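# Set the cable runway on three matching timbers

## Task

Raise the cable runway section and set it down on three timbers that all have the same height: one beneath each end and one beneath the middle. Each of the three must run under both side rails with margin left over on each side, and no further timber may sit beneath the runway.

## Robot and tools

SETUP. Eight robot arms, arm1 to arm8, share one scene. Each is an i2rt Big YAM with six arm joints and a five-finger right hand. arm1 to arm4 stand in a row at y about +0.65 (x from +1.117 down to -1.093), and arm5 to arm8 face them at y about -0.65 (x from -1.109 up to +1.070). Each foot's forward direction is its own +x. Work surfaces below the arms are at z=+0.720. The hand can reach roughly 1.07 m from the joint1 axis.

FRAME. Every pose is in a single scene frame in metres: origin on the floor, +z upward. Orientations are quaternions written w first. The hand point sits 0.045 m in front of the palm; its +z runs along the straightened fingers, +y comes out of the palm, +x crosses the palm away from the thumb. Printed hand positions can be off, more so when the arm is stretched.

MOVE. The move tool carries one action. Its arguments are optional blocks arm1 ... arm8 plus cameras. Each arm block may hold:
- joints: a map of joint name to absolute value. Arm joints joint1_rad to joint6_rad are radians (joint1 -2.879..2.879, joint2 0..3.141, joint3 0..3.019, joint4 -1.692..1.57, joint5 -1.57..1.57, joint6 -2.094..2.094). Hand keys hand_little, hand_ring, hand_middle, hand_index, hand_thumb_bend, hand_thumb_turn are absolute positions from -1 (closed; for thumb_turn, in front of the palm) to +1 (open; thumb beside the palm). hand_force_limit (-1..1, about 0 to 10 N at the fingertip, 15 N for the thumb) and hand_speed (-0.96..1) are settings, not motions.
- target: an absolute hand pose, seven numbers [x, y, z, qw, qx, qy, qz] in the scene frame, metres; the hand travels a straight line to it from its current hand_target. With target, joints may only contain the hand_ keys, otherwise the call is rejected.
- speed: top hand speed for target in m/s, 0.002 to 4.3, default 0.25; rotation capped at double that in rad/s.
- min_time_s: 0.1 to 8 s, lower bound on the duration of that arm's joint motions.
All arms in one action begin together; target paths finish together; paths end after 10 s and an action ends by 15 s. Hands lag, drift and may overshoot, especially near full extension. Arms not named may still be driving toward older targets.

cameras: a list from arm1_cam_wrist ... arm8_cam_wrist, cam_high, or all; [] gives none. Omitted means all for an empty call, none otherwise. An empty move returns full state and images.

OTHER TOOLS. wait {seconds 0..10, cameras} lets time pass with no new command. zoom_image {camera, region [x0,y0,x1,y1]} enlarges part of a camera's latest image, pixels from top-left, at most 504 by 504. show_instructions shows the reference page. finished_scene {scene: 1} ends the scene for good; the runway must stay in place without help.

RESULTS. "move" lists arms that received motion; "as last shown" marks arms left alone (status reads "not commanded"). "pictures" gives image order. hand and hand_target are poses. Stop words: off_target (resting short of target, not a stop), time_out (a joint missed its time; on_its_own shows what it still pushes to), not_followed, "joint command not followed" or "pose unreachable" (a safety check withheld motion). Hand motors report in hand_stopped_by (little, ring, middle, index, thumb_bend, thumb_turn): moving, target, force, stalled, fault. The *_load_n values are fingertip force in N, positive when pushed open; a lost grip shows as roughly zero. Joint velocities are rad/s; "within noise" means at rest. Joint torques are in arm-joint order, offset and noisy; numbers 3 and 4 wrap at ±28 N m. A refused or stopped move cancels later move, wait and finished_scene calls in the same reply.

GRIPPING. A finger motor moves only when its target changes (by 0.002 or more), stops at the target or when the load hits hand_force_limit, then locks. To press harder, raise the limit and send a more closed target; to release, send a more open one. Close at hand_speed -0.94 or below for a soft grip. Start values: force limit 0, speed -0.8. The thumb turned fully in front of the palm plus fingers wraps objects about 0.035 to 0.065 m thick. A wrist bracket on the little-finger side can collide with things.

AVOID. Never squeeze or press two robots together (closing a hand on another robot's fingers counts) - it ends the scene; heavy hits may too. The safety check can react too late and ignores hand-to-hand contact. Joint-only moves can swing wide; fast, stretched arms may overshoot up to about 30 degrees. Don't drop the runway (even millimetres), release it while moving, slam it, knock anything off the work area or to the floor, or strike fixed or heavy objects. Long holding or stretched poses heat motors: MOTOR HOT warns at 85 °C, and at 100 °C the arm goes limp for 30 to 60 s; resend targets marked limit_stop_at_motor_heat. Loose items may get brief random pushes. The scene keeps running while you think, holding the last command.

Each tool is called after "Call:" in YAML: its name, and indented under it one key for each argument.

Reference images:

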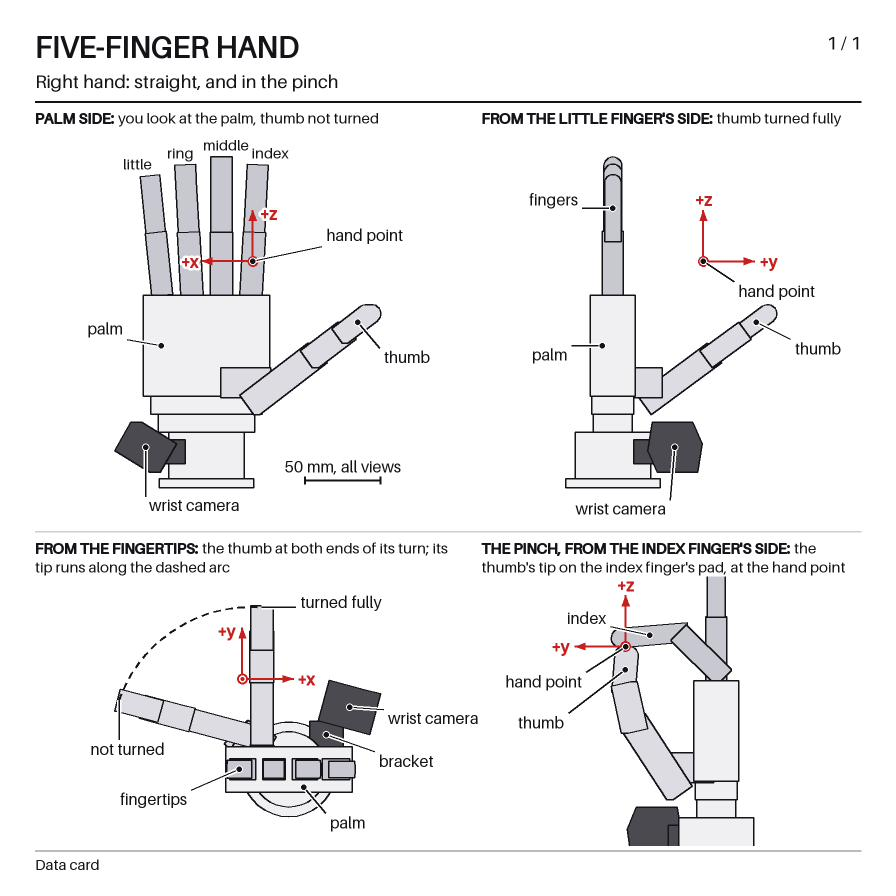

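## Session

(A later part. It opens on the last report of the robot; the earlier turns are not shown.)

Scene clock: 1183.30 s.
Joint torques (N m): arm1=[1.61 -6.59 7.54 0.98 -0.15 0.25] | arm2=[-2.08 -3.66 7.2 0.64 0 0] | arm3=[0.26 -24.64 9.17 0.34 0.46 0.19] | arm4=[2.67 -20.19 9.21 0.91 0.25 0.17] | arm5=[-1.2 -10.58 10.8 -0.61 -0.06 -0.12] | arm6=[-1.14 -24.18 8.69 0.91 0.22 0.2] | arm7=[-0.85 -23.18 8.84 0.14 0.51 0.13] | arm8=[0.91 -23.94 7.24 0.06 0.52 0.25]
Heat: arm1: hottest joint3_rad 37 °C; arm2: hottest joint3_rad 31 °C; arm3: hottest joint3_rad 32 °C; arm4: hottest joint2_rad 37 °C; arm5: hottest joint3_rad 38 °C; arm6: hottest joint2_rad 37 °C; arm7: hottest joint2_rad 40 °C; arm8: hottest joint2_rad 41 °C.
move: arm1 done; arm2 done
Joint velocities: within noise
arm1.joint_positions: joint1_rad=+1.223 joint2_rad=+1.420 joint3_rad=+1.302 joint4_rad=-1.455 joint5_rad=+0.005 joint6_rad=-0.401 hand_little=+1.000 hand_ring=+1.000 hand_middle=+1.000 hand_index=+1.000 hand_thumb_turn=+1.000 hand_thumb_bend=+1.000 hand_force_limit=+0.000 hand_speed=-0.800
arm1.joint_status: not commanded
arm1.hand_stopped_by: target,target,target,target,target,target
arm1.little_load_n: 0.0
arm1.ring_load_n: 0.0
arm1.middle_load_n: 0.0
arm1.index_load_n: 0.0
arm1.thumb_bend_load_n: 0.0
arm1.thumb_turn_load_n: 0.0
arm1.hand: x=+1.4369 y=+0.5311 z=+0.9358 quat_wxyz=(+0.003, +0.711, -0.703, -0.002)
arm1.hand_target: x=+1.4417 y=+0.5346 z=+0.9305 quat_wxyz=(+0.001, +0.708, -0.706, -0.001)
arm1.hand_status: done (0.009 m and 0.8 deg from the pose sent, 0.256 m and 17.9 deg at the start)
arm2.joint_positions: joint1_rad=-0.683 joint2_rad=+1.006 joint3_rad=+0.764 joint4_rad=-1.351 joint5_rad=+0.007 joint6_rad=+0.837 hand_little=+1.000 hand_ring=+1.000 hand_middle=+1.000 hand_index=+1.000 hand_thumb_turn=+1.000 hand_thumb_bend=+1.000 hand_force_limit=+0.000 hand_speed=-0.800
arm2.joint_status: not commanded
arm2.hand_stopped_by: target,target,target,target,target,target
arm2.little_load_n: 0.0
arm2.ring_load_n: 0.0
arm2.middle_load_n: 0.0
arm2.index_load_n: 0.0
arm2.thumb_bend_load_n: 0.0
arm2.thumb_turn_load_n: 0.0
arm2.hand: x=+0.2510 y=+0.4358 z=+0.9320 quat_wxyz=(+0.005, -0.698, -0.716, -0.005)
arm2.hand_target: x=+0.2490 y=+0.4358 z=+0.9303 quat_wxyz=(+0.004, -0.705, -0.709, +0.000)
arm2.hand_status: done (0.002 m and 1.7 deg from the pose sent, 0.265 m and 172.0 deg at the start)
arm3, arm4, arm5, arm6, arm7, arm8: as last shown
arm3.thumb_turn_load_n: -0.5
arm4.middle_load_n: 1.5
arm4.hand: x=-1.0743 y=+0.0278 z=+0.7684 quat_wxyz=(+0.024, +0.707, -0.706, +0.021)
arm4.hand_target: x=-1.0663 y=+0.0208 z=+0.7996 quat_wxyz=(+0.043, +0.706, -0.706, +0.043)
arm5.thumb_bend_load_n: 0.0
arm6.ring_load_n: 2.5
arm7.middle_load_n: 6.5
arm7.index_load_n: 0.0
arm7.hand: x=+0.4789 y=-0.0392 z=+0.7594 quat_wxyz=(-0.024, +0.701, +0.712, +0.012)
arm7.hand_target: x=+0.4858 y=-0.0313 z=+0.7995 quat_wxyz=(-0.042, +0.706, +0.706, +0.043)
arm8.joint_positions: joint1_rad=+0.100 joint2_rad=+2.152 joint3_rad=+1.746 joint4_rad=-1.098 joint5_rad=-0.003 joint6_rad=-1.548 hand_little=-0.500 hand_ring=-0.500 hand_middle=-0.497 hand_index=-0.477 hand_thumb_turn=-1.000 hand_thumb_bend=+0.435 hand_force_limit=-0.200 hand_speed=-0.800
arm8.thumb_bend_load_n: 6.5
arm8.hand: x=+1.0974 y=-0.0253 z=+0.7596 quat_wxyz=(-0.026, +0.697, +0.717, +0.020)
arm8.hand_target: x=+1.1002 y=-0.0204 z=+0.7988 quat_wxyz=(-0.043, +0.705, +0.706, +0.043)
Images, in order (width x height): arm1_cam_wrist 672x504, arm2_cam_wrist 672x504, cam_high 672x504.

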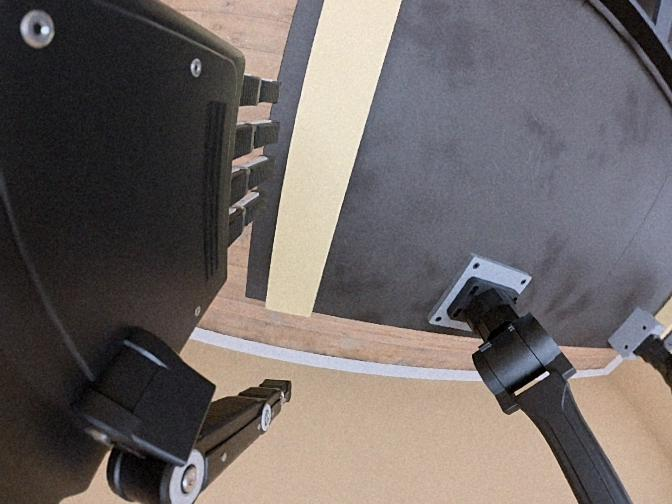

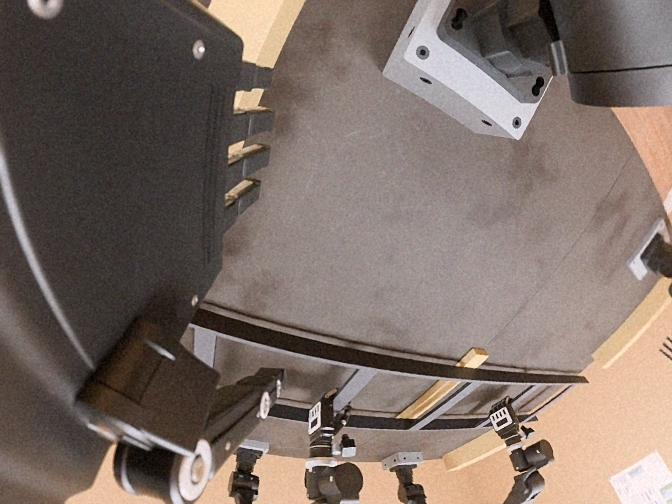

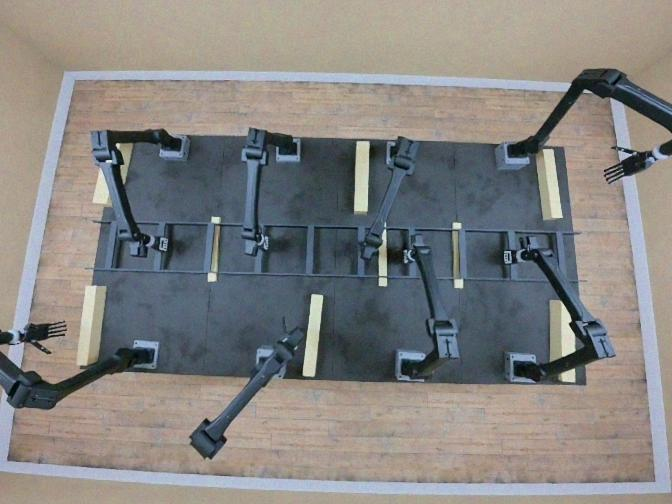

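Call:
move:
  arm1: {"target": [1.468, 0.535, 0.93, 0, 0.7071, -0.7071, 0]}
  arm2: {"target": [0.285, 0.435, 0.93, 0, 0.7071, 0.7071, 0]}

Call:
move:
  arm1: {"target": [1.468, 0.535, 0.80, 0, 0.7071, -0.7071, 0], "speed": 0.12}
  arm2: {"target": [0.285, 0.435, 0.80, 0, 0.7071, 0.7071, 0], "speed": 0.12}
  cameras: ["arm1_cam_wrist", "arm2_cam_wrist"]

Scene clock: 1248.87 s.
Joint torques (N m): arm1=[1.61 -7.47 12.42 0.88 -0.13 0.24] | arm2=[0.15 -2.32 7.1 -0.44 -0.03 0.01] | arm3=[0.15 -24.7 9.13 0.35 0.45 0.19] | arm4=[2.32 -20.66 9.25 0.87 0.21 0.12] | arm5=[-1.14 -10.52 10.78 -0.61 -0.06 -0.12] | arm6=[-1.08 -24.23 8.7 0.91 0.22 0.2] | arm7=[-0.85 -23.18 8.81 0.14 0.51 0.13] | arm8=[0.85 -24 7.24 0.08 0.52 0.25]
Heat: arm1: hottest joint2_rad 33 °C; arm2: hottest joint3_rad 29 °C; arm3: hottest joint3_rad 31 °C; arm4: hottest joint2_rad 37 °C; arm5: hottest joint3_rad 38 °C; arm6: hottest joint2_rad 37 °C; arm7: hottest joint2_rad 40 °C; arm8: hottest joint2_rad 41 °C.
move: arm1 off_target; arm2 done
Joint velocities: within noise
arm1.joint_positions: joint1_rad=+1.245 joint2_rad=+1.483 joint3_rad=+1.307 joint4_rad=-1.455 joint5_rad=+0.001 joint6_rad=-0.376 hand_little=+1.000 hand_ring=+1.000 hand_middle=+1.000 hand_index=+1.000 hand_thumb_turn=+1.000 hand_thumb_bend=+1.000 hand_force_limit=+0.000 hand_speed=-0.800
arm1.joint_status: not commanded
arm1.hand_stopped_by: target,target,target,target,target,target
arm1.little_load_n: 0.0
arm1.ring_load_n: 0.0
arm1.middle_load_n: 0.0
arm1.index_load_n: 0.0
arm1.thumb_bend_load_n: 0.0
arm1.thumb_turn_load_n: 0.0
arm1.hand: x=+1.4457 y=+0.5383 z=+0.9167 quat_wxyz=(+0.013, +0.710, -0.703, -0.029)
arm1.hand_target: x=+1.4671 y=+0.5354 z=+0.9304 quat_wxyz=(-0.001, +0.707, -0.707, +0.000)
arm1.hand_status: off_target (0.026 m and 3.7 deg from the pose sent, 0.032 m and 0.8 deg at the start)
arm2.joint_positions: joint1_rad=-0.587 joint2_rad=+0.934 joint3_rad=+0.723 joint4_rad=-1.356 joint5_rad=+0.000 joint6_rad=+0.961 hand_little=+1.000 hand_ring=+1.000 hand_middle=+1.000 hand_index=+1.000 hand_thumb_turn=+1.000 hand_thumb_bend=+1.000 hand_force_limit=+0.000 hand_speed=-0.800
arm2.joint_status: not commanded
arm2.hand_stopped_by: target,target,target,target,target,target
arm2.little_load_n: 0.0
arm2.ring_load_n: 0.0
arm2.middle_load_n: 0.0
arm2.index_load_n: 0.0
arm2.thumb_bend_load_n: 0.0
arm2.thumb_turn_load_n: 0.0
arm2.hand: x=+0.2785 y=+0.4316 z=+0.9320 quat_wxyz=(+0.000, -0.708, -0.706, +0.008)
arm2.hand_target: x=+0.2847 y=+0.4350 z=+0.9300 quat_wxyz=(+0.000, -0.707, -0.707, +0.000)
arm2.hand_status: done (0.008 m and 0.9 deg from the pose sent, 0.034 m and 1.7 deg at the start)
arm3, arm4, arm5, arm6, arm7, arm8: as last shown
arm3.little_load_n: 1.5
arm3.ring_load_n: 2.5
arm3.thumb_turn_load_n: 0.0
arm4.thumb_bend_load_n: 6.5
arm8.thumb_bend_load_n: 7.0
pictures: none

Scene clock: 1250.80 s.
Joint torques (N m): arm1=[1.38 -8 6.72 1.11 -0.07 0.23] | arm2=[0.15 -1.73 5.83 0.7 -0.07 0.01] | arm3=[0.32 -24.64 9.14 0.36 0.46 0.18] | arm4=[2.67 -20.25 9.39 0.84 0.25 0.12] | arm5=[-1.2 -10.52 10.78 -0.62 -0.06 -0.12] | arm6=[-1.14 -24.18 8.7 0.92 0.21 0.21] | arm7=[-0.79 -23.18 8.83 0.17 0.51 0.13] | arm8=[0.91 -24 7.25 0.08 0.51 0.25]
Heat: arm1: hottest joint2_rad 33 °C; arm2: hottest joint3_rad 29 °C; arm3: hottest joint3_rad 31 °C; arm4: hottest joint2_rad 37 °C; arm5: hottest joint3_rad 38 °C; arm6: hottest joint2_rad 37 °C; arm7: hottest joint2_rad 40 °C; arm8: hottest joint2_rad 41 °C.
move: arm1 done; arm2 done
Joint velocities: within noise
arm1.joint_positions: joint1_rad=+1.245 joint2_rad=+1.586 joint3_rad=+1.126 joint4_rad=-1.114 joint5_rad=+0.001 joint6_rad=-0.376 hand_little=+1.000 hand_ring=+1.000 hand_middle=+1.000 hand_index=+1.000 hand_thumb_turn=+1.000 hand_thumb_bend=+1.000 hand_force_limit=+0.000 hand_speed=-0.800
arm1.joint_status: not commanded
arm1.hand_stopped_by: target,target,target,target,target,target
arm1.little_load_n: 0.0
arm1.ring_load_n: 0.0
arm1.middle_load_n: 0.0
arm1.index_load_n: 0.0
arm1.thumb_bend_load_n: 0.0
arm1.thumb_turn_load_n: 0.0
arm1.hand: x=+1.4642 y=+0.5316 z=+0.8039 quat_wxyz=(+0.002, +0.711, -0.704, -0.004)
arm1.hand_target: x=+1.4678 y=+0.5351 z=+0.7999 quat_wxyz=(+0.000, +0.707, -0.707, +0.000)
arm1.hand_status: done (0.006 m and 0.8 deg from the pose sent, 0.119 m and 3.7 deg at the start)
arm2.joint_positions: joint1_rad=-0.586 joint2_rad=+1.122 joint3_rad=+0.465 joint4_rad=-0.918 joint5_rad=+0.000 joint6_rad=+0.963 hand_little=+1.000 hand_ring=+1.000 hand_middle=+1.000 hand_index=+1.000 hand_thumb_turn=+1.000 hand_thumb_bend=+1.000 hand_force_limit=+0.000 hand_speed=-0.800
arm2.joint_status: not commanded
arm2.hand_stopped_by: target,target,target,target,target,target
arm2.little_load_n: 0.0
arm2.ring_load_n: 0.0
arm2.middle_load_n: 0.0
arm2.index_load_n: 0.0
arm2.thumb_bend_load_n: -0.5
arm2.thumb_turn_load_n: 0.0
arm2.hand: x=+0.2811 y=+0.4354 z=+0.8045 quat_wxyz=(+0.001, -0.708, -0.706, +0.004)
arm2.hand_target: x=+0.2849 y=+0.4352 z=+0.8001 quat_wxyz=(+0.000, -0.707, -0.707, +0.000)
arm2.hand_status: done (0.006 m and 0.4 deg from the pose sent, 0.132 m and 0.9 deg at the start)
arm3, arm4, arm5, arm6, arm7, arm8: as last shown
arm3.little_load_n: 1.0
arm3.ring_load_n: 2.0
arm4.middle_load_n: 1.0
arm4.index_load_n: 0.5
arm4.thumb_bend_load_n: 7.0
arm4.thumb_turn_load_n: 0.5
arm5.thumb_bend_load_n: -0.5
arm7.middle_load_n: 7.0
arm8.ring_load_n: 1.5
Images, in order (width x height): arm1_cam_wrist 672x504, arm2_cam_wrist 672x504.

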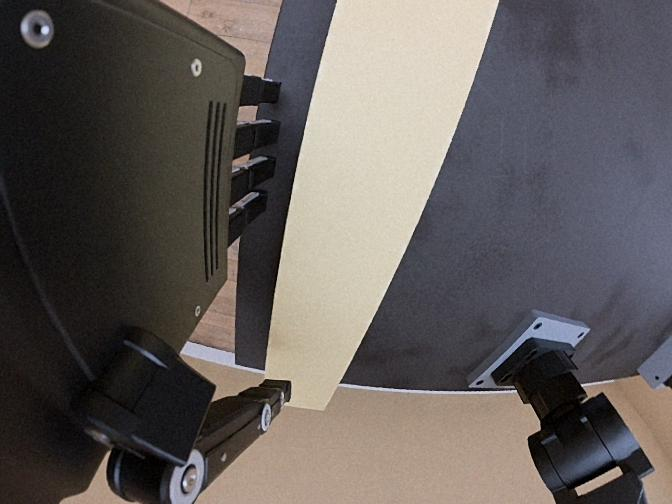

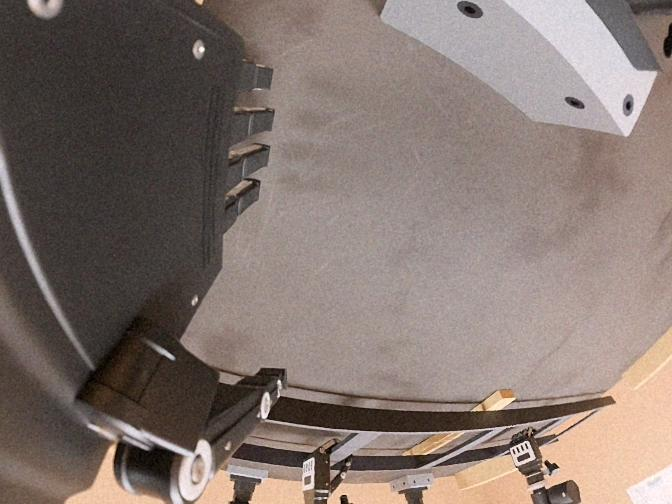

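Call:
move:
  arm1: {"target": [1.389, 0.535, 0.805, 0, 0.7071, -0.7071, 0], "speed": 0.07}
  arm2: {"target": [0.124, 0.435, 0.805, 0, 0.7071, 0.7071, 0], "speed": 0.1}
  cameras: ["arm1_cam_wrist", "arm2_cam_wrist", "cam_high"]

Call:
zoom_image:
  camera: "cam_high"
  region: [60, 190, 360, 390]

Scene clock: 1259.73 s.
Joint torques (N m): arm1=[-0.79 -8.12 5.94 0.16 0.22 -0.09] | arm2=[-2.37 -5.95 10.21 0.95 0.48 -0.39] | arm3=[0.21 -24.64 9.14 0.32 0.44 0.18] | arm4=[2.73 -20.78 9.22 0.76 0.21 0.17] | arm5=[-1.2 -10.58 10.78 -0.62 -0.06 -0.12] | arm6=[-1.08 -24.23 8.68 0.91 0.22 0.2] | arm7=[-0.85 -23.24 8.84 0.16 0.51 0.13] | arm8=[0.97 -24.06 7.24 0.06 0.51 0.25]
Heat: arm1: hottest joint2_rad 33 °C; arm2: hottest joint3_rad 29 °C; arm3: hottest joint3_rad 31 °C; arm4: hottest joint2_rad 37 °C; arm5: hottest joint3_rad 38 °C; arm6: hottest joint2_rad 37 °C; arm7: hottest joint2_rad 40 °C; arm8: hottest joint2_rad 41 °C.
move: arm1 off_target; arm2 off_target
Joint velocities: within noise
arm1.joint_positions: joint1_rad=+1.196 joint2_rad=+1.430 joint3_rad=+0.939 joint4_rad=-1.070 joint5_rad=-0.006 joint6_rad=-0.416 hand_little=+1.000 hand_ring=+1.000 hand_middle=+1.000 hand_index=+1.000 hand_thumb_turn=+1.000 hand_thumb_bend=+1.000 hand_force_limit=+0.000 hand_speed=-0.800
arm1.joint_status: not commanded
arm1.hand_stopped_by: target,target,target,target,target,target
arm1.little_load_n: 0.0
arm1.ring_load_n: 0.0
arm1.middle_load_n: 0.0
arm1.index_load_n: 0.0
arm1.thumb_bend_load_n: 0.0
arm1.thumb_turn_load_n: 0.0
arm1.hand: x=+1.4007 y=+0.5384 z=+0.7998 quat_wxyz=(-0.004, +0.707, -0.707, +0.001)
arm1.hand_target: x=+1.3913 y=+0.5344 z=+0.8042 quat_wxyz=(-0.002, +0.707, -0.707, +0.004)
arm1.hand_status: off_target (0.013 m and 0.5 deg from the pose sent, 0.075 m and 0.8 deg at the start)
arm2.joint_positions: joint1_rad=-0.958 joint2_rad=+1.443 joint3_rad=+0.697 joint4_rad=-0.906 joint5_rad=-0.014 joint6_rad=+0.610 hand_little=+1.000 hand_ring=+1.000 hand_middle=+1.000 hand_index=+1.000 hand_thumb_turn=+1.000 hand_thumb_bend=+1.000 hand_force_limit=+0.000 hand_speed=-0.800
arm2.joint_status: not commanded
arm2.hand_stopped_by: target,target,target,target,target,target
arm2.little_load_n: -2.5
arm2.ring_load_n: 0.0
arm2.middle_load_n: 0.0
arm2.index_load_n: 0.0
arm2.thumb_bend_load_n: 0.0
arm2.thumb_turn_load_n: 0.0
arm2.hand: x=+0.1588 y=+0.4461 z=+0.7972 quat_wxyz=(-0.014, -0.715, -0.698, -0.033)
arm2.hand_target: x=+0.1260 y=+0.4342 z=+0.8069 quat_wxyz=(-0.003, -0.710, -0.704, +0.000)
arm2.hand_status: off_target (0.037 m and 4.3 deg from the pose sent, 0.157 m and 0.4 deg at the start)
arm3, arm4, arm5, arm6, arm7, arm8: as last shown
arm4.little_load_n: 2.5
arm4.index_load_n: 0.0
arm5.thumb_bend_load_n: 0.0
arm7.middle_load_n: 6.5
arm8.ring_load_n: 1.0
arm8.thumb_bend_load_n: 6.5
Images, in order (width x height): arm1_cam_wrist 672x504, arm2_cam_wrist 672x504, cam_high 672x504.

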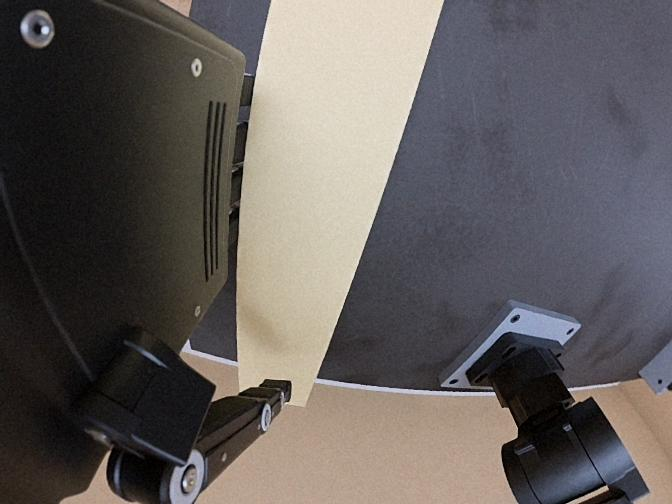

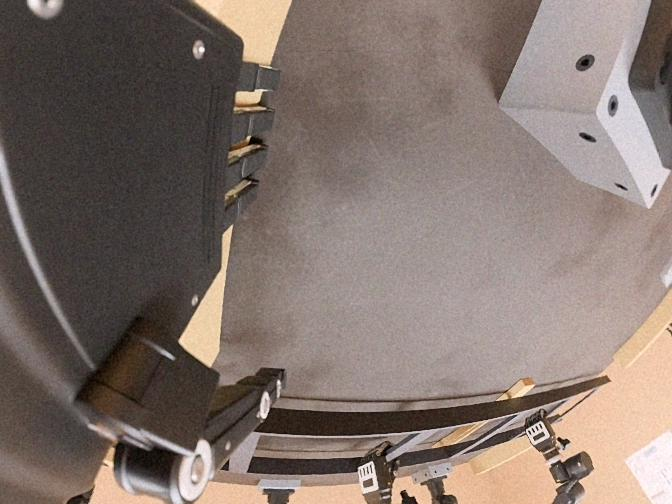

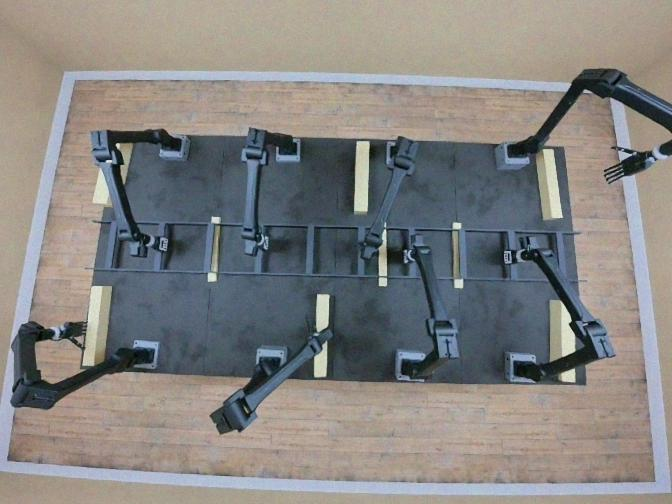

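Scaled by 1.680.

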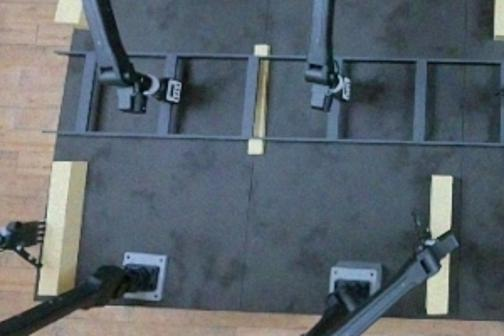

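Call:
move:
  arm2: {"target": [0.068, 0.435, 0.81, 0, 0.7071, 0.7071, 0], "speed": 0.1}
  arm1: {"target": [1.42, 0.535, 0.83, 0, 0.7071, -0.7071, 0], "speed": 0.1}
  cameras: ["cam_high"]

Call:
zoom_image:
  camera: "cam_high"
  region: [270, 210, 400, 390]

Scene clock: 1269.63 s.
Joint torques (N m): arm1=[1.61 -6.01 11.4 -0.17 0.15 0.21] | arm2=[-2.32 -8.06 10.3 0.38 0.47 -0.27] | arm3=[0.26 -24.88 9.18 0.29 0.45 0.18] | arm4=[2.84 -20.19 9.25 0.95 0.22 0.15] | arm5=[-1.14 -10.52 10.78 -0.62 -0.06 -0.12] | arm6=[-1.32 -24.18 8.69 0.9 0.21 0.2] | arm7=[-0.85 -23.18 8.83 0.14 0.51 0.14] | arm8=[0.97 -24 7.24 0.08 0.51 0.25]
Heat: arm1: hottest joint2_rad 33 °C; arm2: hottest joint3_rad 30 °C; arm3: hottest joint3_rad 31 °C; arm4: hottest joint2_rad 37 °C; arm5: hottest joint3_rad 38 °C; arm6: hottest joint2_rad 37 °C; arm7: hottest joint2_rad 40 °C; arm8: hottest joint2_rad 41 °C.
move: arm1 off_target; arm2 off_target
Joint velocities: within noise
arm1.joint_positions: joint1_rad=+1.202 joint2_rad=+1.434 joint3_rad=+0.993 joint4_rad=-1.149 joint5_rad=-0.003 joint6_rad=-0.413 hand_little=+1.000 hand_ring=+1.000 hand_middle=+1.000 hand_index=+1.000 hand_thumb_turn=+1.000 hand_thumb_bend=+1.000 hand_force_limit=+0.000 hand_speed=-0.800
arm1.joint_status: not commanded
arm1.hand_stopped_by: target,target,target,target,target,target
arm1.little_load_n: 0.0
arm1.ring_load_n: 0.0
arm1.middle_load_n: 0.0
arm1.index_load_n: 0.0
arm1.thumb_bend_load_n: 0.0
arm1.thumb_turn_load_n: 0.0
arm1.hand: x=+1.4036 y=+0.5388 z=+0.8189 quat_wxyz=(+0.003, +0.708, -0.706, -0.012)
arm1.hand_target: x=+1.4186 y=+0.5358 z=+0.8302 quat_wxyz=(+0.001, +0.706, -0.708, -0.002)
arm1.hand_status: off_target (0.020 m and 1.4 deg from the pose sent, 0.036 m and 0.5 deg at the start)
arm2.joint_positions: joint1_rad=-1.038 joint2_rad=+1.553 joint3_rad=+0.834 joint4_rad=-0.922 joint5_rad=-0.008 joint6_rad=+0.512 hand_little=+1.000 hand_ring=+1.000 hand_middle=+1.000 hand_index=+1.000 hand_thumb_turn=+1.000 hand_thumb_bend=+1.000 hand_force_limit=+0.000 hand_speed=-0.800
arm2.joint_status: not commanded
arm2.hand_stopped_by: target,target,target,target,target,target
arm2.little_load_n: -1.5
arm2.ring_load_n: -1.0
arm2.middle_load_n: 0.0
arm2.index_load_n: -0.5
arm2.thumb_bend_load_n: 0.0
arm2.thumb_turn_load_n: 0.0
arm2.hand: x=+0.1005 y=+0.4430 z=+0.8006 quat_wxyz=(-0.013, -0.708, -0.705, -0.027)
arm2.hand_target: x=+0.0690 y=+0.4355 z=+0.8109 quat_wxyz=(+0.000, -0.707, -0.707, +0.000)
arm2.hand_status: off_target (0.035 m and 3.4 deg from the pose sent, 0.092 m and 4.3 deg at the start)
arm3, arm4, arm6, arm7, arm8: as last shown
arm3.middle_load_n: 0.5
arm4.little_load_n: 2.0
arm4.ring_load_n: 3.0
arm4.thumb_turn_load_n: 0.0
arm5.joint_positions: joint1_rad=+0.729 joint2_rad=+1.260 joint3_rad=+1.472 joint4_rad=-1.697 joint5_rad=+0.017 joint6_rad=-0.803 hand_little=+1.000 hand_ring=+1.000 hand_middle=+1.000 hand_index=+1.000 hand_thumb_turn=+1.000 hand_thumb_bend=+1.000 hand_force_limit=+0.000 hand_speed=-0.800
arm5.joint_status: not commanded
arm5.hand_stopped_by: target,target,target,target,target,target
arm5.little_load_n: 0.0
arm5.ring_load_n: 0.0
arm5.middle_load_n: 0.0
arm5.index_load_n: 0.0
arm5.thumb_bend_load_n: 0.0
arm5.thumb_turn_load_n: 0.0
arm5.hand: x=-1.2998 y=-0.4083 z=+1.1270 quat_wxyz=(-0.044, +0.707, +0.705, +0.007)
arm5.hand_target: x=-1.2987 y=-0.4023 z=+1.1494 quat_wxyz=(-0.069, +0.708, +0.703, +0.007)
arm5.hand_status: not commanded
arm7.middle_load_n: 7.0
arm8.thumb_bend_load_n: 7.0
Images, in order (width x height): cam_high 672x504.

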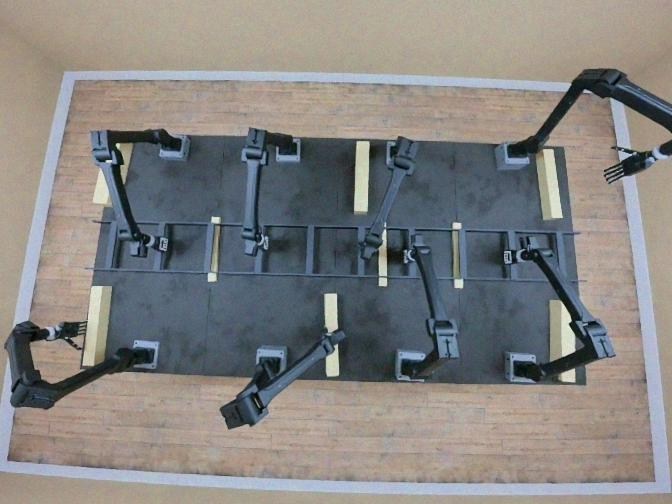

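Scaled by 2.800.

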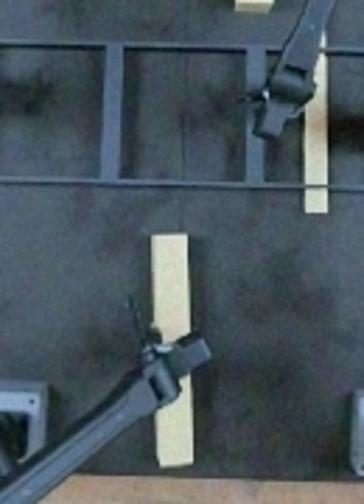

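Call:
move:
  arm1: {"target": [1.43, 0.56, 1.0, 0, 0.7071, -0.7071, 0], "speed": 0.3}
  arm2: {"target": [0.08, 0.45, 0.97, 0, 0.7071, 0.7071, 0], "speed": 0.3}
  arm5: {"target": [-1.38, -0.60, 1.05, 0, 0.9, 0.4359, 0], "speed": 0.3}

Call:
move:
  arm1: {"target": [1.452, 0.85, 0.97, 0, 0, 1, 0], "speed": 0.3}
  arm2: {"target": [0.025, 0.85, 0.97, 0, 0, 1, 0], "speed": 0.3}
  arm5: {"target": [-1.365, -0.84, 0.97, 0, 1, 0, 0], "speed": 0.3}
  cameras: ["arm1_cam_wrist", "arm2_cam_wrist", "arm5_cam_wrist", "cam_high"]

Scene clock: 1307.47 s.
Joint torques (N m): arm1=[1.79 -7.06 12.93 -0.18 0.08 0.24] | arm2=[-2.08 -7.59 10.29 -0.58 0.22 -0.18] | arm3=[0.44 -24.7 9.14 0.32 0.44 0.18] | arm4=[2.55 -21.36 9.18 0.76 0.25 0.12] | arm5=[0.91 -9.41 6.12 0.62 0.21 0.1] | arm6=[-1.08 -24.18 8.7 0.88 0.22 0.2] | arm7=[-0.85 -23.18 8.81 0.16 0.51 0.13] | arm8=[0.91 -24.06 7.24 0.09 0.51 0.25]
Heat: arm1: hottest joint2_rad 33 °C; arm2: hottest joint3_rad 32 °C; arm3: hottest joint2_rad 31 °C; arm4: hottest joint2_rad 37 °C; arm5: hottest joint3_rad 38 °C; arm6: hottest joint2_rad 37 °C; arm7: hottest joint2_rad 40 °C; arm8: hottest joint2_rad 41 °C.
move: arm1 off_target; arm2 off_target; arm5 done
Joint velocities: within noise
arm1.joint_positions: joint1_rad=+1.270 joint2_rad=+1.372 joint3_rad=+1.359 joint4_rad=-1.605 joint5_rad=-0.003 joint6_rad=-0.355 hand_little=+1.000 hand_ring=+1.000 hand_middle=+1.000 hand_index=+1.000 hand_thumb_turn=+1.000 hand_thumb_bend=+1.000 hand_force_limit=+0.000 hand_speed=-0.800
arm1.joint_status: not commanded
arm1.hand_stopped_by: target,target,target,target,target,target
arm1.little_load_n: 0.0
arm1.ring_load_n: 0.0
arm1.middle_load_n: 0.0
arm1.index_load_n: 0.0
arm1.thumb_bend_load_n: 0.0
arm1.thumb_turn_load_n: 0.0
arm1.hand: x=+1.4183 y=+0.5597 z=+0.9793 quat_wxyz=(+0.009, +0.711, -0.702, -0.024)
arm1.hand_target: x=+1.4281 y=+0.5604 z=+0.9998 quat_wxyz=(+0.000, +0.708, -0.706, -0.002)
arm1.hand_status: off_target (0.024 m and 3.0 deg from the pose sent, 0.184 m and 1.4 deg at the start)
arm2.joint_positions: joint1_rad=-1.060 joint2_rad=+1.332 joint3_rad=+1.077 joint4_rad=-1.351 joint5_rad=+0.001 joint6_rad=+0.481 hand_little=+1.000 hand_ring=+1.000 hand_middle=+1.000 hand_index=+1.000 hand_thumb_turn=+1.000 hand_thumb_bend=+1.000 hand_force_limit=+0.000 hand_speed=-0.800
arm2.joint_status: not commanded
arm2.hand_stopped_by: target,target,target,target,target,target
arm2.little_load_n: 0.0
arm2.ring_load_n: 0.0
arm2.middle_load_n: -0.5
arm2.index_load_n: 0.0
arm2.thumb_bend_load_n: 0.0
arm2.thumb_turn_load_n: 0.0
arm2.hand: x=+0.0917 y=+0.4501 z=+0.9578 quat_wxyz=(-0.004, -0.705, -0.709, -0.011)
arm2.hand_target: x=+0.0802 y=+0.4506 z=+0.9697 quat_wxyz=(+0.001, -0.707, -0.707, +0.000)
arm2.hand_status: off_target (0.017 m and 1.4 deg from the pose sent, 0.171 m and 3.4 deg at the start)
arm3, arm4, arm6, arm7, arm8: as last shown
arm3.little_load_n: 1.5
arm3.middle_load_n: 1.0
arm3.index_load_n: 0.5
arm4.ring_load_n: 2.5
arm5.joint_positions: joint1_rad=+1.183 joint2_rad=+1.184 joint3_rad=+1.195 joint4_rad=-1.607 joint5_rad=+0.001 joint6_rad=+0.311 hand_little=+1.000 hand_ring=+1.000 hand_middle=+1.000 hand_index=+1.000 hand_thumb_turn=+1.000 hand_thumb_bend=+1.000 hand_force_limit=+0.000 hand_speed=-0.800
arm5.joint_status: not commanded
arm5.hand_stopped_by: target,target,target,target,target,target
arm5.little_load_n: 0.0
arm5.ring_load_n: 0.0
arm5.middle_load_n: 0.0
arm5.index_load_n: 0.0
arm5.thumb_bend_load_n: -0.5
arm5.thumb_turn_load_n: 0.0
arm5.hand: x=-1.3774 y=-0.5961 z=+1.0517 quat_wxyz=(+0.008, +0.898, +0.439, +0.007)
arm5.hand_target: x=-1.3793 y=-0.5991 z=+1.0503 quat_wxyz=(+0.000, +0.898, +0.439, +0.001)
arm5.hand_status: done (0.005 m and 1.3 deg from the pose sent, 0.222 m and 38.5 deg at the start)
arm6.thumb_turn_load_n: -0.5
pictures: none

Scene clock: 1311.30 s.
Joint torques (N m): arm1=[1.49 -4.78 8.06 1.18 0.07 0.23] | arm2=[-2.14 -6.89 10.7 -0.4 -0.09 -0.18] | arm3=[0.21 -24.76 9.07 0.38 0.45 0.17] | arm4=[2.73 -20.01 9.5 0.68 0.2 0.19] | arm5=[0.97 -5.42 6.22 0.73 0.2 0.09] | arm6=[-1.2 -24.23 8.72 0.9 0.22 0.2] | arm7=[-0.79 -23.18 8.83 0.16 0.51 0.14] | arm8=[0.85 -24 7.24 0.08 0.52 0.25]
Heat: arm1: hottest joint2_rad 33 °C; arm2: hottest joint3_rad 32 °C; arm3: hottest joint2_rad 31 °C; arm4: hottest joint2_rad 37 °C; arm5: hottest joint3_rad 38 °C; arm6: hottest joint2_rad 37 °C; arm7: hottest joint2_rad 40 °C; arm8: hottest joint2_rad 41 °C.
move: arm1 done; arm2 off_target; arm5 done
Joint velocities: within noise
arm1.joint_positions: joint1_rad=+2.017 joint2_rad=+1.203 joint3_rad=+1.191 joint4_rad=-1.577 joint5_rad=+0.009 joint6_rad=+1.964 hand_little=+1.000 hand_ring=+1.000 hand_middle=+1.000 hand_index=+1.000 hand_thumb_turn=+1.000 hand_thumb_bend=+1.000 hand_force_limit=+0.000 hand_speed=-0.800
arm1.joint_status: not commanded
arm1.hand_stopped_by: target,target,target,target,target,target
arm1.little_load_n: 0.0
arm1.ring_load_n: 0.0
arm1.middle_load_n: 0.0
arm1.index_load_n: 0.0
arm1.thumb_bend_load_n: 0.0
arm1.thumb_turn_load_n: 0.0
arm1.hand: x=+1.4485 y=+0.8451 z=+0.9686 quat_wxyz=(+0.009, +0.006, -1.000, +0.007)
arm1.hand_target: x=+1.4518 y=+0.8484 z=+0.9695 quat_wxyz=(+0.000, +0.000, -1.000, +0.005)
arm1.hand_status: done (0.006 m and 1.4 deg from the pose sent, 0.292 m and 90.8 deg at the start)
arm2.joint_positions: joint1_rad=-1.908 joint2_rad=+1.343 joint3_rad=+1.108 joint4_rad=-1.351 joint5_rad=+0.009 joint6_rad=-1.938 hand_little=+1.000 hand_ring=+1.000 hand_middle=+1.000 hand_index=+1.000 hand_thumb_turn=+1.000 hand_thumb_bend=+1.000 hand_force_limit=+0.000 hand_speed=-0.800
arm2.joint_status: not commanded
arm2.hand_stopped_by: target,target,target,target,target,target
arm2.little_load_n: 0.0
arm2.ring_load_n: 0.0
arm2.middle_load_n: 0.0
arm2.index_load_n: 0.0
arm2.thumb_bend_load_n: 0.0
arm2.thumb_turn_load_n: 0.0
arm2.hand: x=+0.0343 y=+0.8407 z=+0.9622 quat_wxyz=(-0.004, +0.003, -1.000, +0.002)
arm2.hand_target: x=+0.0254 y=+0.8486 z=+0.9696 quat_wxyz=(+0.001, +0.001, -1.000, +0.003)
arm2.hand_status: off_target (0.015 m and 0.6 deg from the pose sent, 0.406 m and 89.7 deg at the start)
arm3, arm4, arm6, arm7, arm8: as last shown
arm3.ring_load_n: 2.5
arm3.index_load_n: 0.0
arm5.joint_positions: joint1_rad=+2.053 joint2_rad=+1.030 joint3_rad=+0.885 joint4_rad=-1.436 joint5_rad=-0.003 joint6_rad=+2.081 hand_little=+1.000 hand_ring=+1.000 hand_middle=+1.000 hand_index=+1.000 hand_thumb_turn=+1.000 hand_thumb_bend=+1.000 hand_force_limit=+0.000 hand_speed=-0.800
arm5.joint_status: not commanded
arm5.hand_stopped_by: target,target,target,target,target,target
arm5.little_load_n: 0.0
arm5.ring_load_n: 0.0
arm5.middle_load_n: 0.0
arm5.index_load_n: 0.0
arm5.thumb_bend_load_n: 0.0
arm5.thumb_turn_load_n: 0.0
arm5.hand: x=-1.3647 y=-0.8344 z=+0.9743 quat_wxyz=(+0.000, +1.000, +0.004, +0.003)
arm5.hand_target: x=-1.3654 y=-0.8382 z=+0.9696 quat_wxyz=(-0.001, +1.000, +0.005, +0.001)
arm5.hand_status: done (0.007 m and 0.6 deg from the pose sent, 0.257 m and 52.1 deg at the start; a joint's target at an end of its range on 31 of 115 steps)
arm6.thumb_turn_load_n: 0.0
arm7.ring_load_n: 2.0
arm8.ring_load_n: 1.5
Images, in order (width x height): arm1_cam_wrist 672x504, arm2_cam_wrist 672x504, arm5_cam_wrist 672x504, cam_high 672x504.

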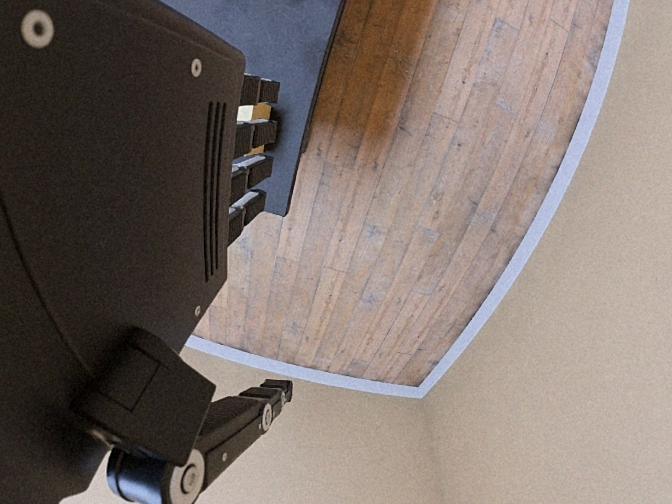

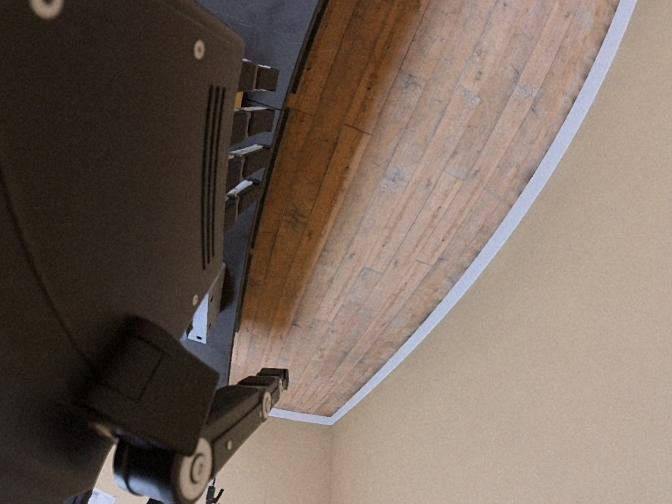

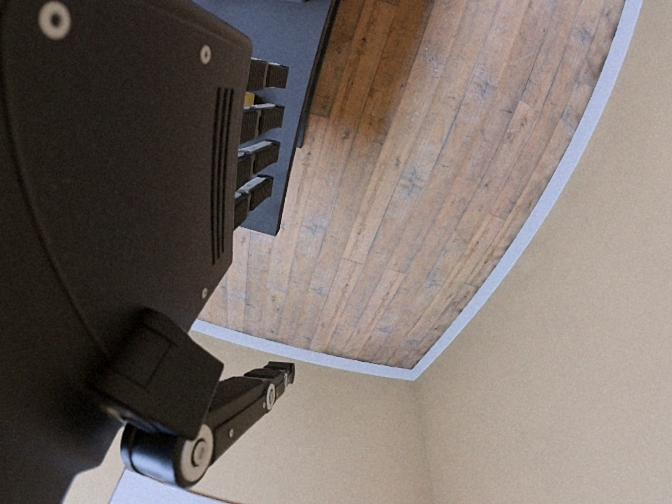

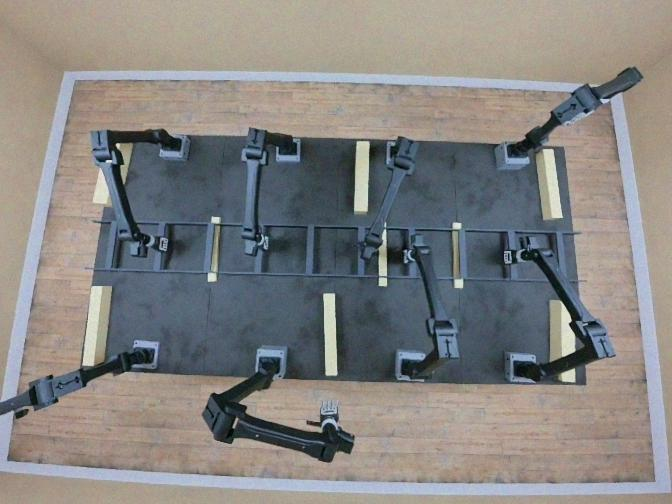

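Call:
zoom_image:
  camera: "arm1_cam_wrist"
  region: [210, 60, 330, 240]

Call:
zoom_image:
  camera: "arm2_cam_wrist"
  region: [210, 50, 330, 230]

Call:
zoom_image:
  camera: "arm5_cam_wrist"
  region: [210, 50, 330, 230]

Scaled by 2.800 from the camera's image (finer frame: 960x720).

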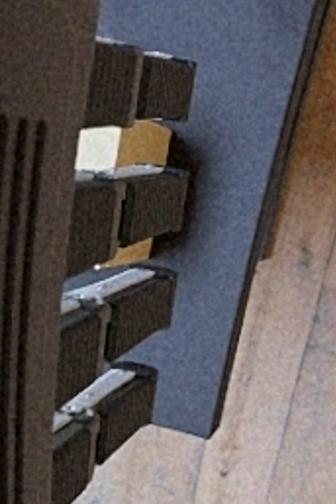

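Scaled by 2.800 from the camera's image (finer frame: 960x720).

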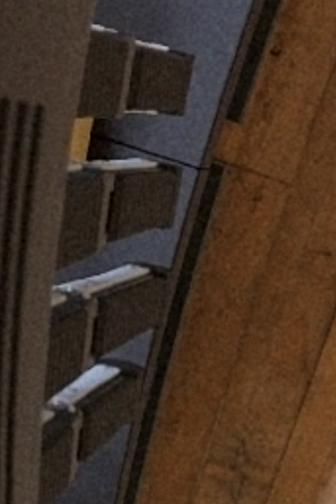

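Scaled by 2.800 from the camera's image (finer frame: 960x720).

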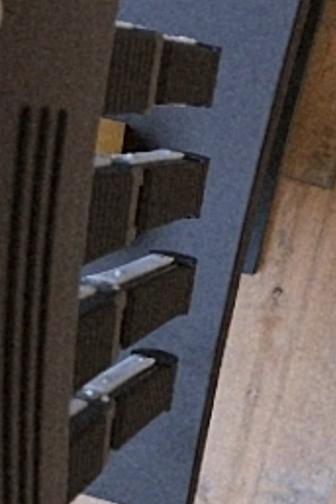

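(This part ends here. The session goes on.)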